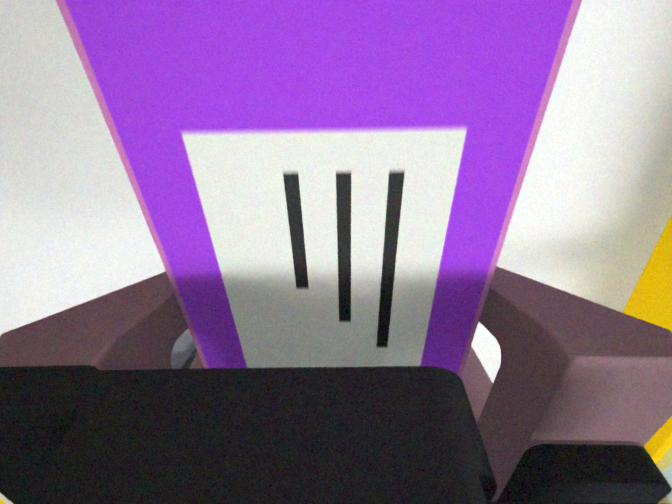

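Scene clock: 431.20 s.
Joint torques (N m): arm1=[1.85 1.9 7.09 1.77 0.16 0.07] | arm2=[0.26 0.79 7.43 1.94 0.04 -0.18] | arm3=[-0.09 -15.15 9.61 -0.16 -0.13 0.12] | arm4=[-0.56 1.26 8.54 1.94 -0.14 0.08] | arm5=[-1.03 1.9 6.54 1.06 -0.13 0.05] | arm6=[-0.62 1.26 7.94 1.01 -0.04 -0.02] | arm7=[-0.38 1.55 10.47 1.55 -0.09 0.13] | arm8=[2.02 1.38 8.54 1.26 -0.05 -0.06]
Heat: arm1: hottest joint3_rad 34 °C; arm2: hottest joint3_rad 37 °C; arm3: hottest joint2_rad 37 °C; arm4: hottest joint3_rad 45 °C; arm5: hottest joint3_rad 39 °C; arm6: hottest joint3_rad 38 °C; arm7: hottest joint3_rad 48 °C; arm8: hottest joint3_rad 35 °C.
move: arm3 done
Joint velocities: within noise
arm1.joint_positions: joint1_rad=-1.533 joint2_rad=+0.698 joint3_rad=+1.409 joint4_rad=-1.507 joint5_rad=+0.004 joint6_rad=-0.029 gripper_m=+0.09289
arm1.joint_status: not commanded
arm1.hand: x=-2.2431 y=-0.8197 z=+1.2676 quat_wxyz=(-0.210, -0.760, -0.525, +0.319) (m; scene frame)
arm1.hand_target: x=-2.2444 y=-0.8223 z=+1.2641 quat_wxyz=(-0.209, -0.763, -0.523, +0.317) (m; scene frame)
arm1.hand_status: not commanded
arm2, arm5, arm6, arm7, arm8: as last shown
arm3.joint_positions: joint1_rad=+0.191 joint2_rad=+1.510 joint3_rad=+1.495 joint4_rad=-1.563 joint5_rad=+0.000 joint6_rad=-0.427 gripper_m=+0.05873
arm3.joint_status: all done
arm3.hand: x=+0.0262 y=-0.4309 z=+1.0115 quat_wxyz=(-0.001, +1.000, +0.004, +0.006) (m; scene frame)
arm3.hand_target: x=+0.0264 y=-0.4350 z=+1.0174 quat_wxyz=(-0.003, +1.000, +0.000, +0.003) (m; scene frame)
arm3.hand_status: not commanded
arm4.joint_positions: joint1_rad=-1.884 joint2_rad=+0.700 joint3_rad=+1.407 joint4_rad=-1.509 joint5_rad=-0.013 joint6_rad=+0.009 gripper_m=+0.09291
arm4.joint_status: not commanded
arm4.hand: x=+1.8365 y=-0.7959 z=+1.2518 quat_wxyz=(-0.336, -0.415, -0.829, +0.168) (m; scene frame)
arm4.hand_target: x=+1.8369 y=-0.7983 z=+1.2499 quat_wxyz=(-0.337, -0.419, -0.826, +0.168) (m; scene frame)
arm4.hand_status: not commanded
pictures: none
No camera images: "cameras" was empty.

Scene clock: 433.27 s.
Joint torques (N m): arm1=[1.38 1.85 7.1 1.77 0.2 0.06] | arm2=[0.26 0.73 7.43 1.94 0.04 -0.18] | arm3=[-0.21 -24.47 14.39 -0.28 -0.31 0.09] | arm4=[-0.62 1.2 8.53 1.95 -0.14 0.08] | arm5=[-0.5 1.55 6.42 1.01 -0.12 0.06] | arm6=[-0.67 1.32 7.92 1.01 -0.04 -0.01] | arm7=[-0.32 1.55 10.44 1.61 -0.09 0.12] | arm8=[1.85 1.38 8.47 1.26 -0.04 -0.08]
Heat: arm1: hottest joint3_rad 34 °C; arm2: hottest joint3_rad 37 °C; arm3: hottest joint2_rad 37 °C; arm4: hottest joint3_rad 45 °C; arm5: hottest joint3_rad 39 °C; arm6: hottest joint3_rad 38 °C; arm7: hottest joint3_rad 48 °C; arm8: hottest joint3_rad 35 °C.
move: arm3 off_target
Joint velocities: within noise
arm1, arm2, arm4, arm5, arm6, arm7, arm8: as last shown
arm3.joint_positions: joint1_rad=+0.191 joint2_rad=+2.230 joint3_rad=+2.146 joint4_rad=-1.527 joint5_rad=-0.004 joint6_rad=-0.427 gripper_m=+0.05873
arm3.joint_status: not commanded
arm3.hand: x=-0.1847 y=-0.3362 z=+0.8602 quat_wxyz=(+0.007, +1.000, +0.003, +0.020) (m; scene frame)
arm3.hand_target: x=-0.1989 y=-0.3356 z=+0.8802 quat_wxyz=(+0.000, +1.000, +0.000, -0.001) (m; scene frame)
arm3.hand_status: off_target (0.025 m and 2.5 deg from the pose sent, 0.279 m and 0.8 deg at the start)
pictures: none
No camera images: "cameras" was empty.

Scene clock: 434.83 s.
Joint torques (N m): arm1=[1.44 1.96 7.06 1.77 0.16 0.07] | arm2=[0.32 0.73 7.43 1.94 0.04 -0.18] | arm3=[-0.09 -25.52 9.25 0.59 -0.3 0.11] | arm4=[-0.56 1.2 8.54 1.94 -0.14 0.09] | arm5=[-0.91 1.55 6.39 0.92 -0.13 0.07] | arm6=[-0.67 1.2 7.94 0.99 -0.04 -0.02] | arm7=[-0.26 1.44 10.48 1.58 -0.08 0.12] | arm8=[1.85 1.32 8.53 1.32 -0.03 -0.07]
Heat: arm1: hottest joint3_rad 34 °C; arm2: hottest joint3_rad 37 °C; arm3: hottest joint2_rad 37 °C; arm4: hottest joint3_rad 45 °C; arm5: hottest joint3_rad 39 °C; arm6: hottest joint3_rad 38 °C; arm7: hottest joint3_rad 48 °C; arm8: hottest joint3_rad 35 °C.
move: arm3 done
Joint velocities: within noise
arm1, arm4, arm7: as last shown
arm2.joint_positions: joint1_rad=-2.066 joint2_rad=+0.695 joint3_rad=+1.402 joint4_rad=-1.506 joint5_rad=+0.001 joint6_rad=+0.425 gripper_m=+0.09292
arm2.joint_status: not commanded
arm2.hand: x=-0.6374 y=-0.5287 z=+1.2945 quat_wxyz=(-0.344, -0.005, -0.926, -0.154) (m; scene frame)
arm2.hand_target: x=-0.6348 y=-0.5274 z=+1.2935 quat_wxyz=(-0.344, +0.000, -0.927, -0.152) (m; scene frame)
arm2.hand_status: not commanded
arm3.joint_positions: joint1_rad=+0.191 joint2_rad=+2.320 joint3_rad=+1.996 joint4_rad=-1.266 joint5_rad=-0.004 joint6_rad=-0.427 gripper_m=+0.05873
arm3.joint_status: not commanded
arm3.hand: x=-0.1918 y=-0.3321 z=+0.7439 quat_wxyz=(+0.003, +1.000, +0.003, +0.011) (m; scene frame)
arm3.hand_target: x=-0.1999 y=-0.3351 z=+0.7470 quat_wxyz=(+0.000, +1.000, +0.000, +0.000) (m; scene frame)
arm3.hand_status: done (0.009 m and 1.3 deg from the pose sent, 0.114 m and 2.5 deg at the start)
arm5.joint_positions: joint1_rad=+1.511 joint2_rad=+0.697 joint3_rad=+1.396 joint4_rad=-1.488 joint5_rad=+0.000 joint6_rad=-0.329 gripper_m=+0.09288
arm5.joint_status: not commanded
arm5.hand: x=+2.0863 y=+0.4127 z=+1.2854 quat_wxyz=(+0.168, +0.653, +0.657, -0.338) (m; scene frame)
arm5.hand_target: x=+2.0868 y=+0.4140 z=+1.2847 quat_wxyz=(+0.167, +0.657, +0.656, -0.333) (m; scene frame)
arm5.hand_status: not commanded
arm6.joint_positions: joint1_rad=-1.171 joint2_rad=+0.701 joint3_rad=+1.397 joint4_rad=-1.493 joint5_rad=+0.001 joint6_rad=-0.226 gripper_m=+0.09289
arm6.joint_status: not commanded
arm6.hand: x=+0.7976 y=+0.3929 z=+1.3127 quat_wxyz=(-0.201, -0.653, -0.657, +0.319) (m; scene frame)
arm6.hand_target: x=+0.7980 y=+0.3947 z=+1.3133 quat_wxyz=(-0.202, -0.655, -0.655, +0.318) (m; scene frame)
arm6.hand_status: not commanded
arm8.joint_positions: joint1_rad=+0.333 joint2_rad=+0.698 joint3_rad=+1.404 joint4_rad=-1.506 joint5_rad=-0.001 joint6_rad=-0.267 gripper_m=+0.09293
arm8.joint_status: not commanded
arm8.hand: x=-1.7252 y=+0.4274 z=+1.2551 quat_wxyz=(-0.186, -0.657, -0.653, +0.327) (m; scene frame)
arm8.hand_target: x=-1.7260 y=+0.4253 z=+1.2537 quat_wxyz=(-0.185, -0.655, -0.655, +0.328) (m; scene frame)
arm8.hand_status: not commanded
pictures: none
No camera images: "cameras" was empty.

Scene clock: 435.80 s.
Joint torques (N m): arm1=[1.2 2.2 7.13 1.78 0.17 0.07] | arm2=[0.32 0.73 7.43 1.92 0.05 -0.18] | arm3=[-0.26 -24.47 8.61 0.69 -0.28 0.11] | arm4=[-0.56 1.26 8.54 1.94 -0.14 0.09] | arm5=[-0.85 1.9 6.5 0.92 -0.13 0.07] | arm6=[-0.62 1.32 7.94 0.99 -0.04 -0.01] | arm7=[-0.26 1.67 10.45 1.59 -0.09 0.12] | arm8=[1.85 1.61 8.38 1.28 -0.03 -0.07]
Heat: arm1: hottest joint3_rad 34 °C; arm2: hottest joint3_rad 37 °C; arm3: hottest joint2_rad 37 °C; arm4: hottest joint3_rad 45 °C; arm5: hottest joint3_rad 39 °C; arm6: hottest joint3_rad 38 °C; arm7: hottest joint3_rad 48 °C; arm8: hottest joint3_rad 35 °C.
move: arm3 done
Joint velocities: within noise
arm1, arm2, arm4, arm5, arm6, arm8: as last shown
arm3.joint_positions: joint1_rad=+0.191 joint2_rad=+2.320 joint3_rad=+1.996 joint4_rad=-1.250 joint5_rad=-0.004 joint6_rad=-0.427 gripper_m=+0.05873
arm3.joint_status: not commanded
arm3.hand: x=-0.1956 y=-0.3304 z=+0.7438 quat_wxyz=(-0.001, +1.000, +0.004, +0.003) (m; scene frame)
arm3.hand_target: x=-0.1999 y=-0.3351 z=+0.7380 quat_wxyz=(+0.000, +1.000, +0.000, +0.000) (m; scene frame)
arm3.hand_status: done (0.009 m and 0.5 deg from the pose sent, 0.011 m and 1.3 deg at the start)
arm7.joint_positions: joint1_rad=-0.316 joint2_rad=+0.535 joint3_rad=+1.368 joint4_rad=-1.177 joint5_rad=-0.073 joint6_rad=-0.126 gripper_m=+0.09396
arm7.joint_status: not commanded
arm7.hand: x=-0.2873 y=+0.4416 z=+1.3804 quat_wxyz=(-0.508, -0.311, -0.757, +0.270) (m; scene frame)
arm7.hand_target: x=-0.2897 y=+0.4449 z=+1.3917 quat_wxyz=(-0.517, -0.307, -0.750, +0.275) (m; scene frame)
arm7.hand_status: not commanded
pictures: cam_arm2

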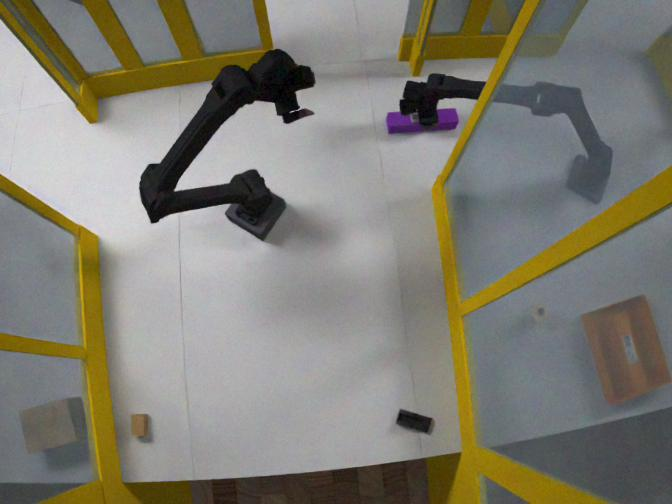

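Call:
{"name": "move", "arguments": {"arm3": {"joints":{"gripper_m":0.093}}, "cameras": []}}

Call:
{"name": "move", "arguments": {"arm3": {"target":[-0.19,-0.335,0.90,0,1,0,0],"speed":0.25}, "cameras": []}}

Call:
{"name": "move", "arguments": {"arm3": {"joints":{"joint2_rad":0.7,"joint3_rad":1.4,"joint4_rad":-1.5}}, "arm2": {"joints":{"joint1_rad":-2.066,"joint2_rad":1.5,"joint3_rad":1.5,"joint4_rad":-1.57,"joint5_rad":0,"joint6_rad":0.415}}, "cameras": []}}

Call:
{"name": "move", "arguments": {"arm2": {"target":[-0.197,-0.326,0.90,0,0,1,0],"speed":0.3}, "cameras": []}}

Call:
{"name": "move", "arguments": {"arm2": {"target":[-0.197,-0.326,0.81,0,0,1,0],"speed":0.2}, "cameras": ["arm2_cam_wrist"]}}

Scene clock: 445.70 s.
Joint torques (N m): arm1=[1.2 1.55 7.06 1.83 0.15 0.07] | arm2=[0.26 0.73 7.43 1.94 0.04 -0.18] | arm3=[-0.09 -24.59 8.59 0.61 -0.28 0.11] | arm4=[-0.56 1.26 8.54 1.94 -0.14 0.09] | arm5=[-0.97 1.67 6.41 0.88 -0.1 0.01] | arm6=[-0.56 1.26 7.95 0.99 -0.04 -0.02] | arm7=[-0.26 1.49 10.41 1.59 -0.09 0.12] | arm8=[2.02 1.38 8.43 1.26 -0.05 -0.06]
Heat: arm1: hottest joint3_rad 34 °C; arm2: hottest joint3_rad 37 °C; arm3: hottest joint2_rad 36 °C; arm4: hottest joint3_rad 44 °C; arm5: hottest joint3_rad 38 °C; arm6: hottest joint3_rad 38 °C; arm7: hottest joint3_rad 48 °C; arm8: hottest joint3_rad 34 °C.
move: arm3 done
Joint velocities: within noise
arm1, arm2, arm4, arm5, arm6, arm7, arm8: as last shown
arm3.joint_positions: joint1_rad=+0.191 joint2_rad=+2.320 joint3_rad=+1.996 joint4_rad=-1.250 joint5_rad=-0.004 joint6_rad=-0.426 gripper_m=+0.09287
arm3.joint_status: all done
arm3.hand: x=-0.1956 y=-0.3304 z=+0.7438 quat_wxyz=(-0.001, +1.000, +0.003, +0.003) (m; scene frame)
arm3.hand_target: x=-0.1998 y=-0.3351 z=+0.7380 quat_wxyz=(+0.000, +1.000, +0.000, +0.000) (m; scene frame)
arm3.hand_status: not commanded
pictures: none
No camera images: "cameras" was empty.

Scene clock: 447.37 s.
Joint torques (N m): arm1=[1.49 1.73 7.04 1.77 0.15 0.07] | arm2=[0.26 0.73 7.43 1.94 0.04 -0.18] | arm3=[-0.67 -24.64 14.38 -0.28 -0.29 0.03] | arm4=[-0.56 1.2 8.54 1.94 -0.14 0.09] | arm5=[-1.26 1.9 6.45 0.95 -0.12 0.01] | arm6=[-0.62 1.26 7.94 1.01 -0.04 -0.02] | arm7=[-0.26 1.67 10.44 1.55 -0.09 0.12] | arm8=[1.85 1.73 8.51 1.33 -0.05 -0.1]
Heat: arm1: hottest joint3_rad 34 °C; arm2: hottest joint3_rad 37 °C; arm3: hottest joint2_rad 37 °C; arm4: hottest joint3_rad 44 °C; arm5: hottest joint3_rad 38 °C; arm6: hottest joint3_rad 38 °C; arm7: hottest joint3_rad 48 °C; arm8: hottest joint3_rad 34 °C.
move: arm3 off_target
Joint velocities: within noise
arm1, arm2, arm4, arm5, arm6, arm7, arm8: as last shown
arm3.joint_positions: joint1_rad=+0.191 joint2_rad=+2.202 joint3_rad=+2.136 joint4_rad=-1.552 joint5_rad=-0.004 joint6_rad=-0.426 gripper_m=+0.09297
arm3.joint_status: not commanded
arm3.hand: x=-0.1768 y=-0.3399 z=+0.8749 quat_wxyz=(+0.009, +1.000, +0.003, +0.024) (m; scene frame)
arm3.hand_target: x=-0.1888 y=-0.3356 z=+0.9000 quat_wxyz=(+0.000, +1.000, +0.000, -0.001) (m; scene frame)
arm3.hand_status: off_target (0.029 m and 2.9 deg from the pose sent, 0.156 m and 0.5 deg at the start; pose on its path clipped on 10 of 50 steps)
pictures: none
No camera images: "cameras" was empty.

Scene clock: 449.37 s.
Joint torques (N m): arm1=[1.26 1.96 7.19 1.74 0.19 0.05] | arm2=[0.21 -15.44 9.69 0.16 0 -0.16] | arm3=[-0.56 -0.56 8.35 1.46 -0.29 0.06] | arm4=[-0.56 1.2 8.54 1.94 -0.14 0.08] | arm5=[-0.5 1.2 6.53 0.85 -0.14 0.03] | arm6=[-0.62 1.2 7.94 0.98 -0.04 -0.02] | arm7=[-0.44 1.55 10.47 1.61 -0.09 0.13] | arm8=[1.73 1.73 8.55 1.32 -0.05 -0.09]
Heat: arm1: hottest joint3_rad 34 °C; arm2: hottest joint3_rad 37 °C; arm3: hottest joint2_rad 37 °C; arm4: hottest joint3_rad 44 °C; arm5: hottest joint3_rad 38 °C; arm6: hottest joint3_rad 38 °C; arm7: hottest joint3_rad 48 °C; arm8: hottest joint3_rad 34 °C.
move: arm2 done; arm3 done
Joint velocities: within noise
arm1, arm4, arm5, arm6, arm7, arm8: as last shown
arm2.joint_positions: joint1_rad=-2.066 joint2_rad=+1.507 joint3_rad=+1.483 joint4_rad=-1.560 joint5_rad=+0.001 joint6_rad=+0.425 gripper_m=+0.09293
arm2.joint_status: all done
arm2.hand: x=-0.4476 y=-0.4448 z=+1.0554 quat_wxyz=(+0.006, -0.005, -1.000, +0.003) (m; scene frame)
arm2.hand_target: x=-0.4467 y=-0.4443 z=+1.0646 quat_wxyz=(+0.000, +0.000, -1.000, -0.001) (m; scene frame)
arm2.hand_status: not commanded
arm3.joint_positions: joint1_rad=+0.191 joint2_rad=+0.697 joint3_rad=+1.399 joint4_rad=-1.509 joint5_rad=-0.004 joint6_rad=-0.426 gripper_m=+0.09297
arm3.joint_status: all done
arm3.hand: x=+0.2160 y=-0.5183 z=+1.2455 quat_wxyz=(-0.154, +0.929, +0.005, -0.338) (m; scene frame)
arm3.hand_target: x=+0.2137 y=-0.5180 z=+1.2470 quat_wxyz=(-0.153, +0.927, +0.003, -0.342) (m; scene frame)
arm3.hand_status: not commanded
pictures: none
No camera images: "cameras" was empty.

Scene clock: 451.63 s.
Joint torques (N m): arm1=[1.2 1.9 7.13 1.87 0.18 0.08] | arm2=[0.85 -25.88 12.03 0.21 0.05 -0.06] | arm3=[-0.5 -0.56 8.34 1.51 -0.28 0.06] | arm4=[-0.56 1.2 8.54 1.94 -0.14 0.08] | arm5=[-1.32 2.02 6.39 1.05 -0.08 0.06] | arm6=[-0.73 1.2 7.94 1.01 -0.04 -0.01] | arm7=[-0.26 1.67 10.43 1.58 -0.09 0.12] | arm8=[1.9 1.79 8.46 1.26 -0.05 -0.07]
Heat: arm1: hottest joint3_rad 34 °C; arm2: hottest joint3_rad 38 °C; arm3: hottest joint2_rad 36 °C; arm4: hottest joint3_rad 44 °C; arm5: hottest joint3_rad 38 °C; arm6: hottest joint3_rad 38 °C; arm7: hottest joint3_rad 48 °C; arm8: hottest joint3_rad 34 °C.
move: arm2 off_target
Joint velocities: within noise
arm1, arm3, arm4, arm5, arm6, arm7, arm8: as last shown
arm2.joint_positions: joint1_rad=-2.063 joint2_rad=+2.339 joint3_rad=+2.311 joint4_rad=-1.558 joint5_rad=+0.001 joint6_rad=+0.425 gripper_m=+0.09293
arm2.joint_status: not commanded
arm2.hand: x=-0.2035 y=-0.3346 z=+0.8968 quat_wxyz=(+0.007, -0.004, -1.000, +0.003) (m; scene frame)
arm2.hand_target: x=-0.1975 y=-0.3263 z=+0.9000 quat_wxyz=(-0.001, +0.000, -1.000, +0.000) (m; scene frame)
arm2.hand_status: off_target (0.011 m and 1.0 deg from the pose sent, 0.318 m and 1.0 deg at the start)
pictures: none
No camera images: "cameras" was empty.

Scene clock: 452.80 s.
Joint torques (N m): arm1=[1.26 1.79 7.16 1.85 0.17 0.08] | arm2=[0.85 -27.11 8.83 0.88 0.05 -0.06] | arm3=[-0.62 -0.56 8.32 1.48 -0.27 0.07] | arm4=[-0.56 1.26 8.54 1.94 -0.14 0.09] | arm5=[-0.91 1.61 6.49 1.01 -0.09 0.03] | arm6=[-0.73 1.2 7.92 0.98 -0.04 -0.02] | arm7=[-0.21 1.61 10.43 1.59 -0.08 0.12] | arm8=[1.85 1.49 8.44 1.28 -0.05 -0.06]
Heat: arm1: hottest joint3_rad 34 °C; arm2: hottest joint3_rad 38 °C; arm3: hottest joint2_rad 36 °C; arm4: hottest joint3_rad 44 °C; arm5: hottest joint3_rad 38 °C; arm6: hottest joint3_rad 38 °C; arm7: hottest joint3_rad 48 °C; arm8: hottest joint3_rad 34 °C.
move: arm2 done
Joint velocities: within noise
arm1.joint_positions: joint1_rad=-1.533 joint2_rad=+0.698 joint3_rad=+1.409 joint4_rad=-1.507 joint5_rad=+0.004 joint6_rad=-0.029 gripper_m=+0.09289
arm1.joint_status: not commanded
arm1.hand: x=-2.2431 y=-0.8197 z=+1.2676 quat_wxyz=(-0.210, -0.760, -0.525, +0.319) (m; scene frame)
arm1.hand_target: x=-2.2444 y=-0.8223 z=+1.2641 quat_wxyz=(-0.209, -0.763, -0.523, +0.317) (m; scene frame)
arm1.hand_status: not commanded
arm2.joint_positions: joint1_rad=-2.063 joint2_rad=+2.389 joint3_rad=+2.187 joint4_rad=-1.377 joint5_rad=+0.001 joint6_rad=+0.425 gripper_m=+0.09293
arm2.joint_status: not commanded
arm2.hand: x=-0.1988 y=-0.3325 z=+0.8148 quat_wxyz=(+0.004, -0.004, -1.000, +0.002) (m; scene frame)
arm2.hand_target: x=-0.1971 y=-0.3261 z=+0.8102 quat_wxyz=(+0.000, +0.000, -1.000, +0.000) (m; scene frame)
arm2.hand_status: done (0.008 m and 0.6 deg from the pose sent, 0.087 m and 1.0 deg at the start)
arm3, arm5, arm6, arm7, arm8: as last shown
arm4.joint_positions: joint1_rad=-1.884 joint2_rad=+0.700 joint3_rad=+1.407 joint4_rad=-1.509 joint5_rad=-0.013 joint6_rad=+0.009 gripper_m=+0.09291
arm4.joint_status: not commanded
arm4.hand: x=+1.8365 y=-0.7959 z=+1.2518 quat_wxyz=(-0.336, -0.415, -0.829, +0.168) (m; scene frame)
arm4.hand_target: x=+1.8369 y=-0.7983 z=+1.2499 quat_wxyz=(-0.337, -0.419, -0.826, +0.168) (m; scene frame)
arm4.hand_status: not commanded
pictures: arm2_cam_wrist
camera_calibration:
arm2_cam_wrist: T_world_to_cam=[[-0.0125103, -0.9998, 0.0155754, -0.348743], [-0.807572, 0.0192878, 0.589453, -0.630034], [-0.589636, -0.00520405, -0.807653, 0.659758], [0, 0, 0, 1]] pos_world=[-0.124144, -0.333088, 0.909663]

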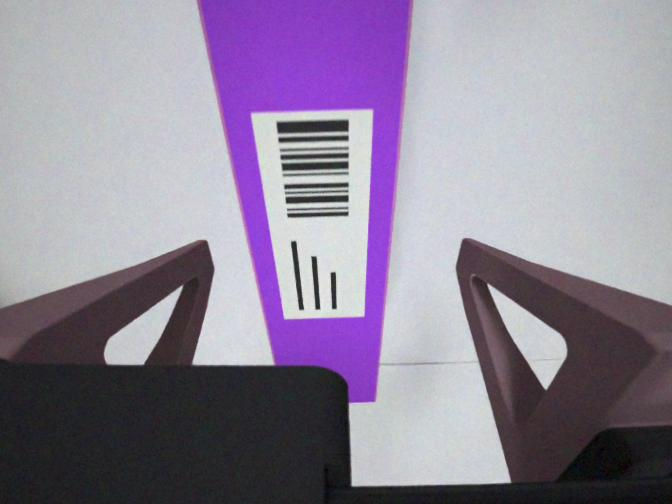

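Call:
{"name": "move", "arguments": {"arm2": {"target":[-0.197,-0.322,0.742,0,0,1,0],"speed":0.15}, "cameras": []}}

Call:
{"name": "move", "arguments": {"arm2": {"joints":{"gripper_m":0.045}}, "cameras": ["arm2_cam_wrist"]}}

Scene clock: 473.30 s.
Joint torques (N m): arm1=[1.08 1.79 7.12 1.81 0.17 0.05] | arm2=[0.91 -27.28 8.68 0.88 0.05 -0.01] | arm3=[-0.56 -0.56 8.34 1.5 -0.28 0.06] | arm4=[-0.56 1.2 8.54 1.94 -0.14 0.08] | arm5=[-0.5 1.85 6.48 0.94 -0.1 0.05] | arm6=[-0.67 1.26 7.94 1.01 -0.04 -0.02] | arm7=[-0.21 1.67 10.45 1.59 -0.09 0.12] | arm8=[1.61 1.67 8.54 1.36 -0.05 -0.05]
Heat: arm1: hottest joint3_rad 34 °C; arm2: hottest joint3_rad 38 °C; arm3: hottest joint2_rad 34 °C; arm4: hottest joint3_rad 44 °C; arm5: hottest joint3_rad 38 °C; arm6: hottest joint3_rad 38 °C; arm7: hottest joint3_rad 48 °C; arm8: hottest joint3_rad 34 °C.
move: arm2 done
Joint velocities: within noise
arm1, arm3, arm4, arm5, arm6, arm7, arm8: as last shown
arm2.joint_positions: joint1_rad=-2.058 joint2_rad=+2.459 joint3_rad=+2.135 joint4_rad=-1.256 joint5_rad=+0.001 joint6_rad=+0.425 gripper_m=+0.09293
arm2.joint_status: not commanded
arm2.hand: x=-0.1987 y=-0.3288 z=+0.7469 quat_wxyz=(+0.004, -0.001, -1.000, +0.002) (m; scene frame)
arm2.hand_target: x=-0.1971 y=-0.3221 z=+0.7421 quat_wxyz=(+0.000, +0.000, -1.000, +0.000) (m; scene frame)
arm2.hand_status: done (0.009 m and 0.5 deg from the pose sent, 0.073 m and 0.6 deg at the start)
pictures: none
No camera images: "cameras" was empty.

Scene clock: 473.90 s.
Joint torques (N m): arm1=[1.2 2.08 7.05 1.78 0.16 0.08] | arm2=[0.85 -27.22 8.72 0.88 0.05 -0.01] | arm3=[-0.62 -0.56 8.32 1.48 -0.27 0.06] | arm4=[-0.56 1.26 8.53 1.94 -0.14 0.08] | arm5=[-1.26 1.73 6.52 0.95 -0.13 0.03] | arm6=[-0.73 1.2 7.92 0.99 -0.04 -0.02] | arm7=[-0.15 1.73 10.45 1.59 -0.11 0.13] | arm8=[1.85 1.44 8.53 1.29 -0.06 -0.08]
Heat: arm1: hottest joint3_rad 34 °C; arm2: hottest joint3_rad 38 °C; arm3: hottest joint2_rad 34 °C; arm4: hottest joint3_rad 44 °C; arm5: hottest joint3_rad 38 °C; arm6: hottest joint3_rad 38 °C; arm7: hottest joint3_rad 48 °C; arm8: hottest joint3_rad 34 °C.
move: arm2 off_target
Joint velocities: within noise
arm1, arm3, arm4, arm7: as last shown
arm2.joint_positions: joint1_rad=-2.058 joint2_rad=+2.459 joint3_rad=+2.135 joint4_rad=-1.256 joint5_rad=+0.000 joint6_rad=+0.425 gripper_m=+0.05863
arm2.joint_status: gripper_m off_target (ended at +0.05867, target +0.04500)
arm2.hand: x=-0.1987 y=-0.3287 z=+0.7469 quat_wxyz=(+0.004, -0.001, -1.000, +0.001) (m; scene frame)
arm2.hand_target: x=-0.1971 y=-0.3221 z=+0.7421 quat_wxyz=(+0.000, +0.000, -1.000, +0.000) (m; scene frame)
arm2.hand_status: not commanded
arm5.joint_positions: joint1_rad=+1.511 joint2_rad=+0.697 joint3_rad=+1.396 joint4_rad=-1.488 joint5_rad=+0.000 joint6_rad=-0.329 gripper_m=+0.09288
arm5.joint_status: not commanded
arm5.hand: x=+2.0863 y=+0.4127 z=+1.2854 quat_wxyz=(+0.168, +0.653, +0.657, -0.338) (m; scene frame)
arm5.hand_target: x=+2.0868 y=+0.4140 z=+1.2847 quat_wxyz=(+0.167, +0.657, +0.656, -0.333) (m; scene frame)
arm5.hand_status: not commanded
arm6.joint_positions: joint1_rad=-1.171 joint2_rad=+0.701 joint3_rad=+1.397 joint4_rad=-1.493 joint5_rad=+0.001 joint6_rad=-0.226 gripper_m=+0.09289
arm6.joint_status: not commanded
arm6.hand: x=+0.7976 y=+0.3929 z=+1.3127 quat_wxyz=(-0.201, -0.653, -0.657, +0.319) (m; scene frame)
arm6.hand_target: x=+0.7980 y=+0.3947 z=+1.3133 quat_wxyz=(-0.202, -0.655, -0.655, +0.318) (m; scene frame)
arm6.hand_status: not commanded
arm8.joint_positions: joint1_rad=+0.333 joint2_rad=+0.698 joint3_rad=+1.404 joint4_rad=-1.506 joint5_rad=-0.001 joint6_rad=-0.267 gripper_m=+0.09293
arm8.joint_status: not commanded
arm8.hand: x=-1.7252 y=+0.4274 z=+1.2551 quat_wxyz=(-0.186, -0.657, -0.653, +0.327) (m; scene frame)
arm8.hand_target: x=-1.7260 y=+0.4253 z=+1.2537 quat_wxyz=(-0.185, -0.655, -0.655, +0.328) (m; scene frame)
arm8.hand_status: not commanded
pictures: arm2_cam_wrist
camera_calibration:
arm2_cam_wrist: T_world_to_cam=[[-0.00795911, -0.99985, 0.0153712, -0.342873], [-0.807347, 0.0154951, 0.589874, -0.591441], [-0.590023, -0.00771499, -0.807349, 0.60385], [0, 0, 0, 1]] pos_world=[-0.123942, -0.328999, 0.841664]

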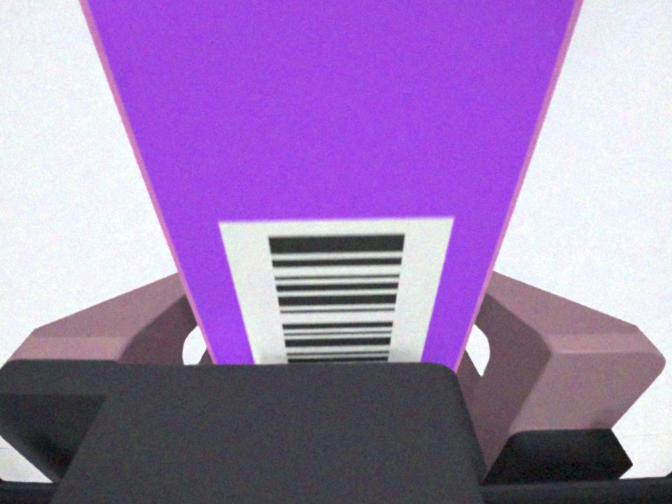

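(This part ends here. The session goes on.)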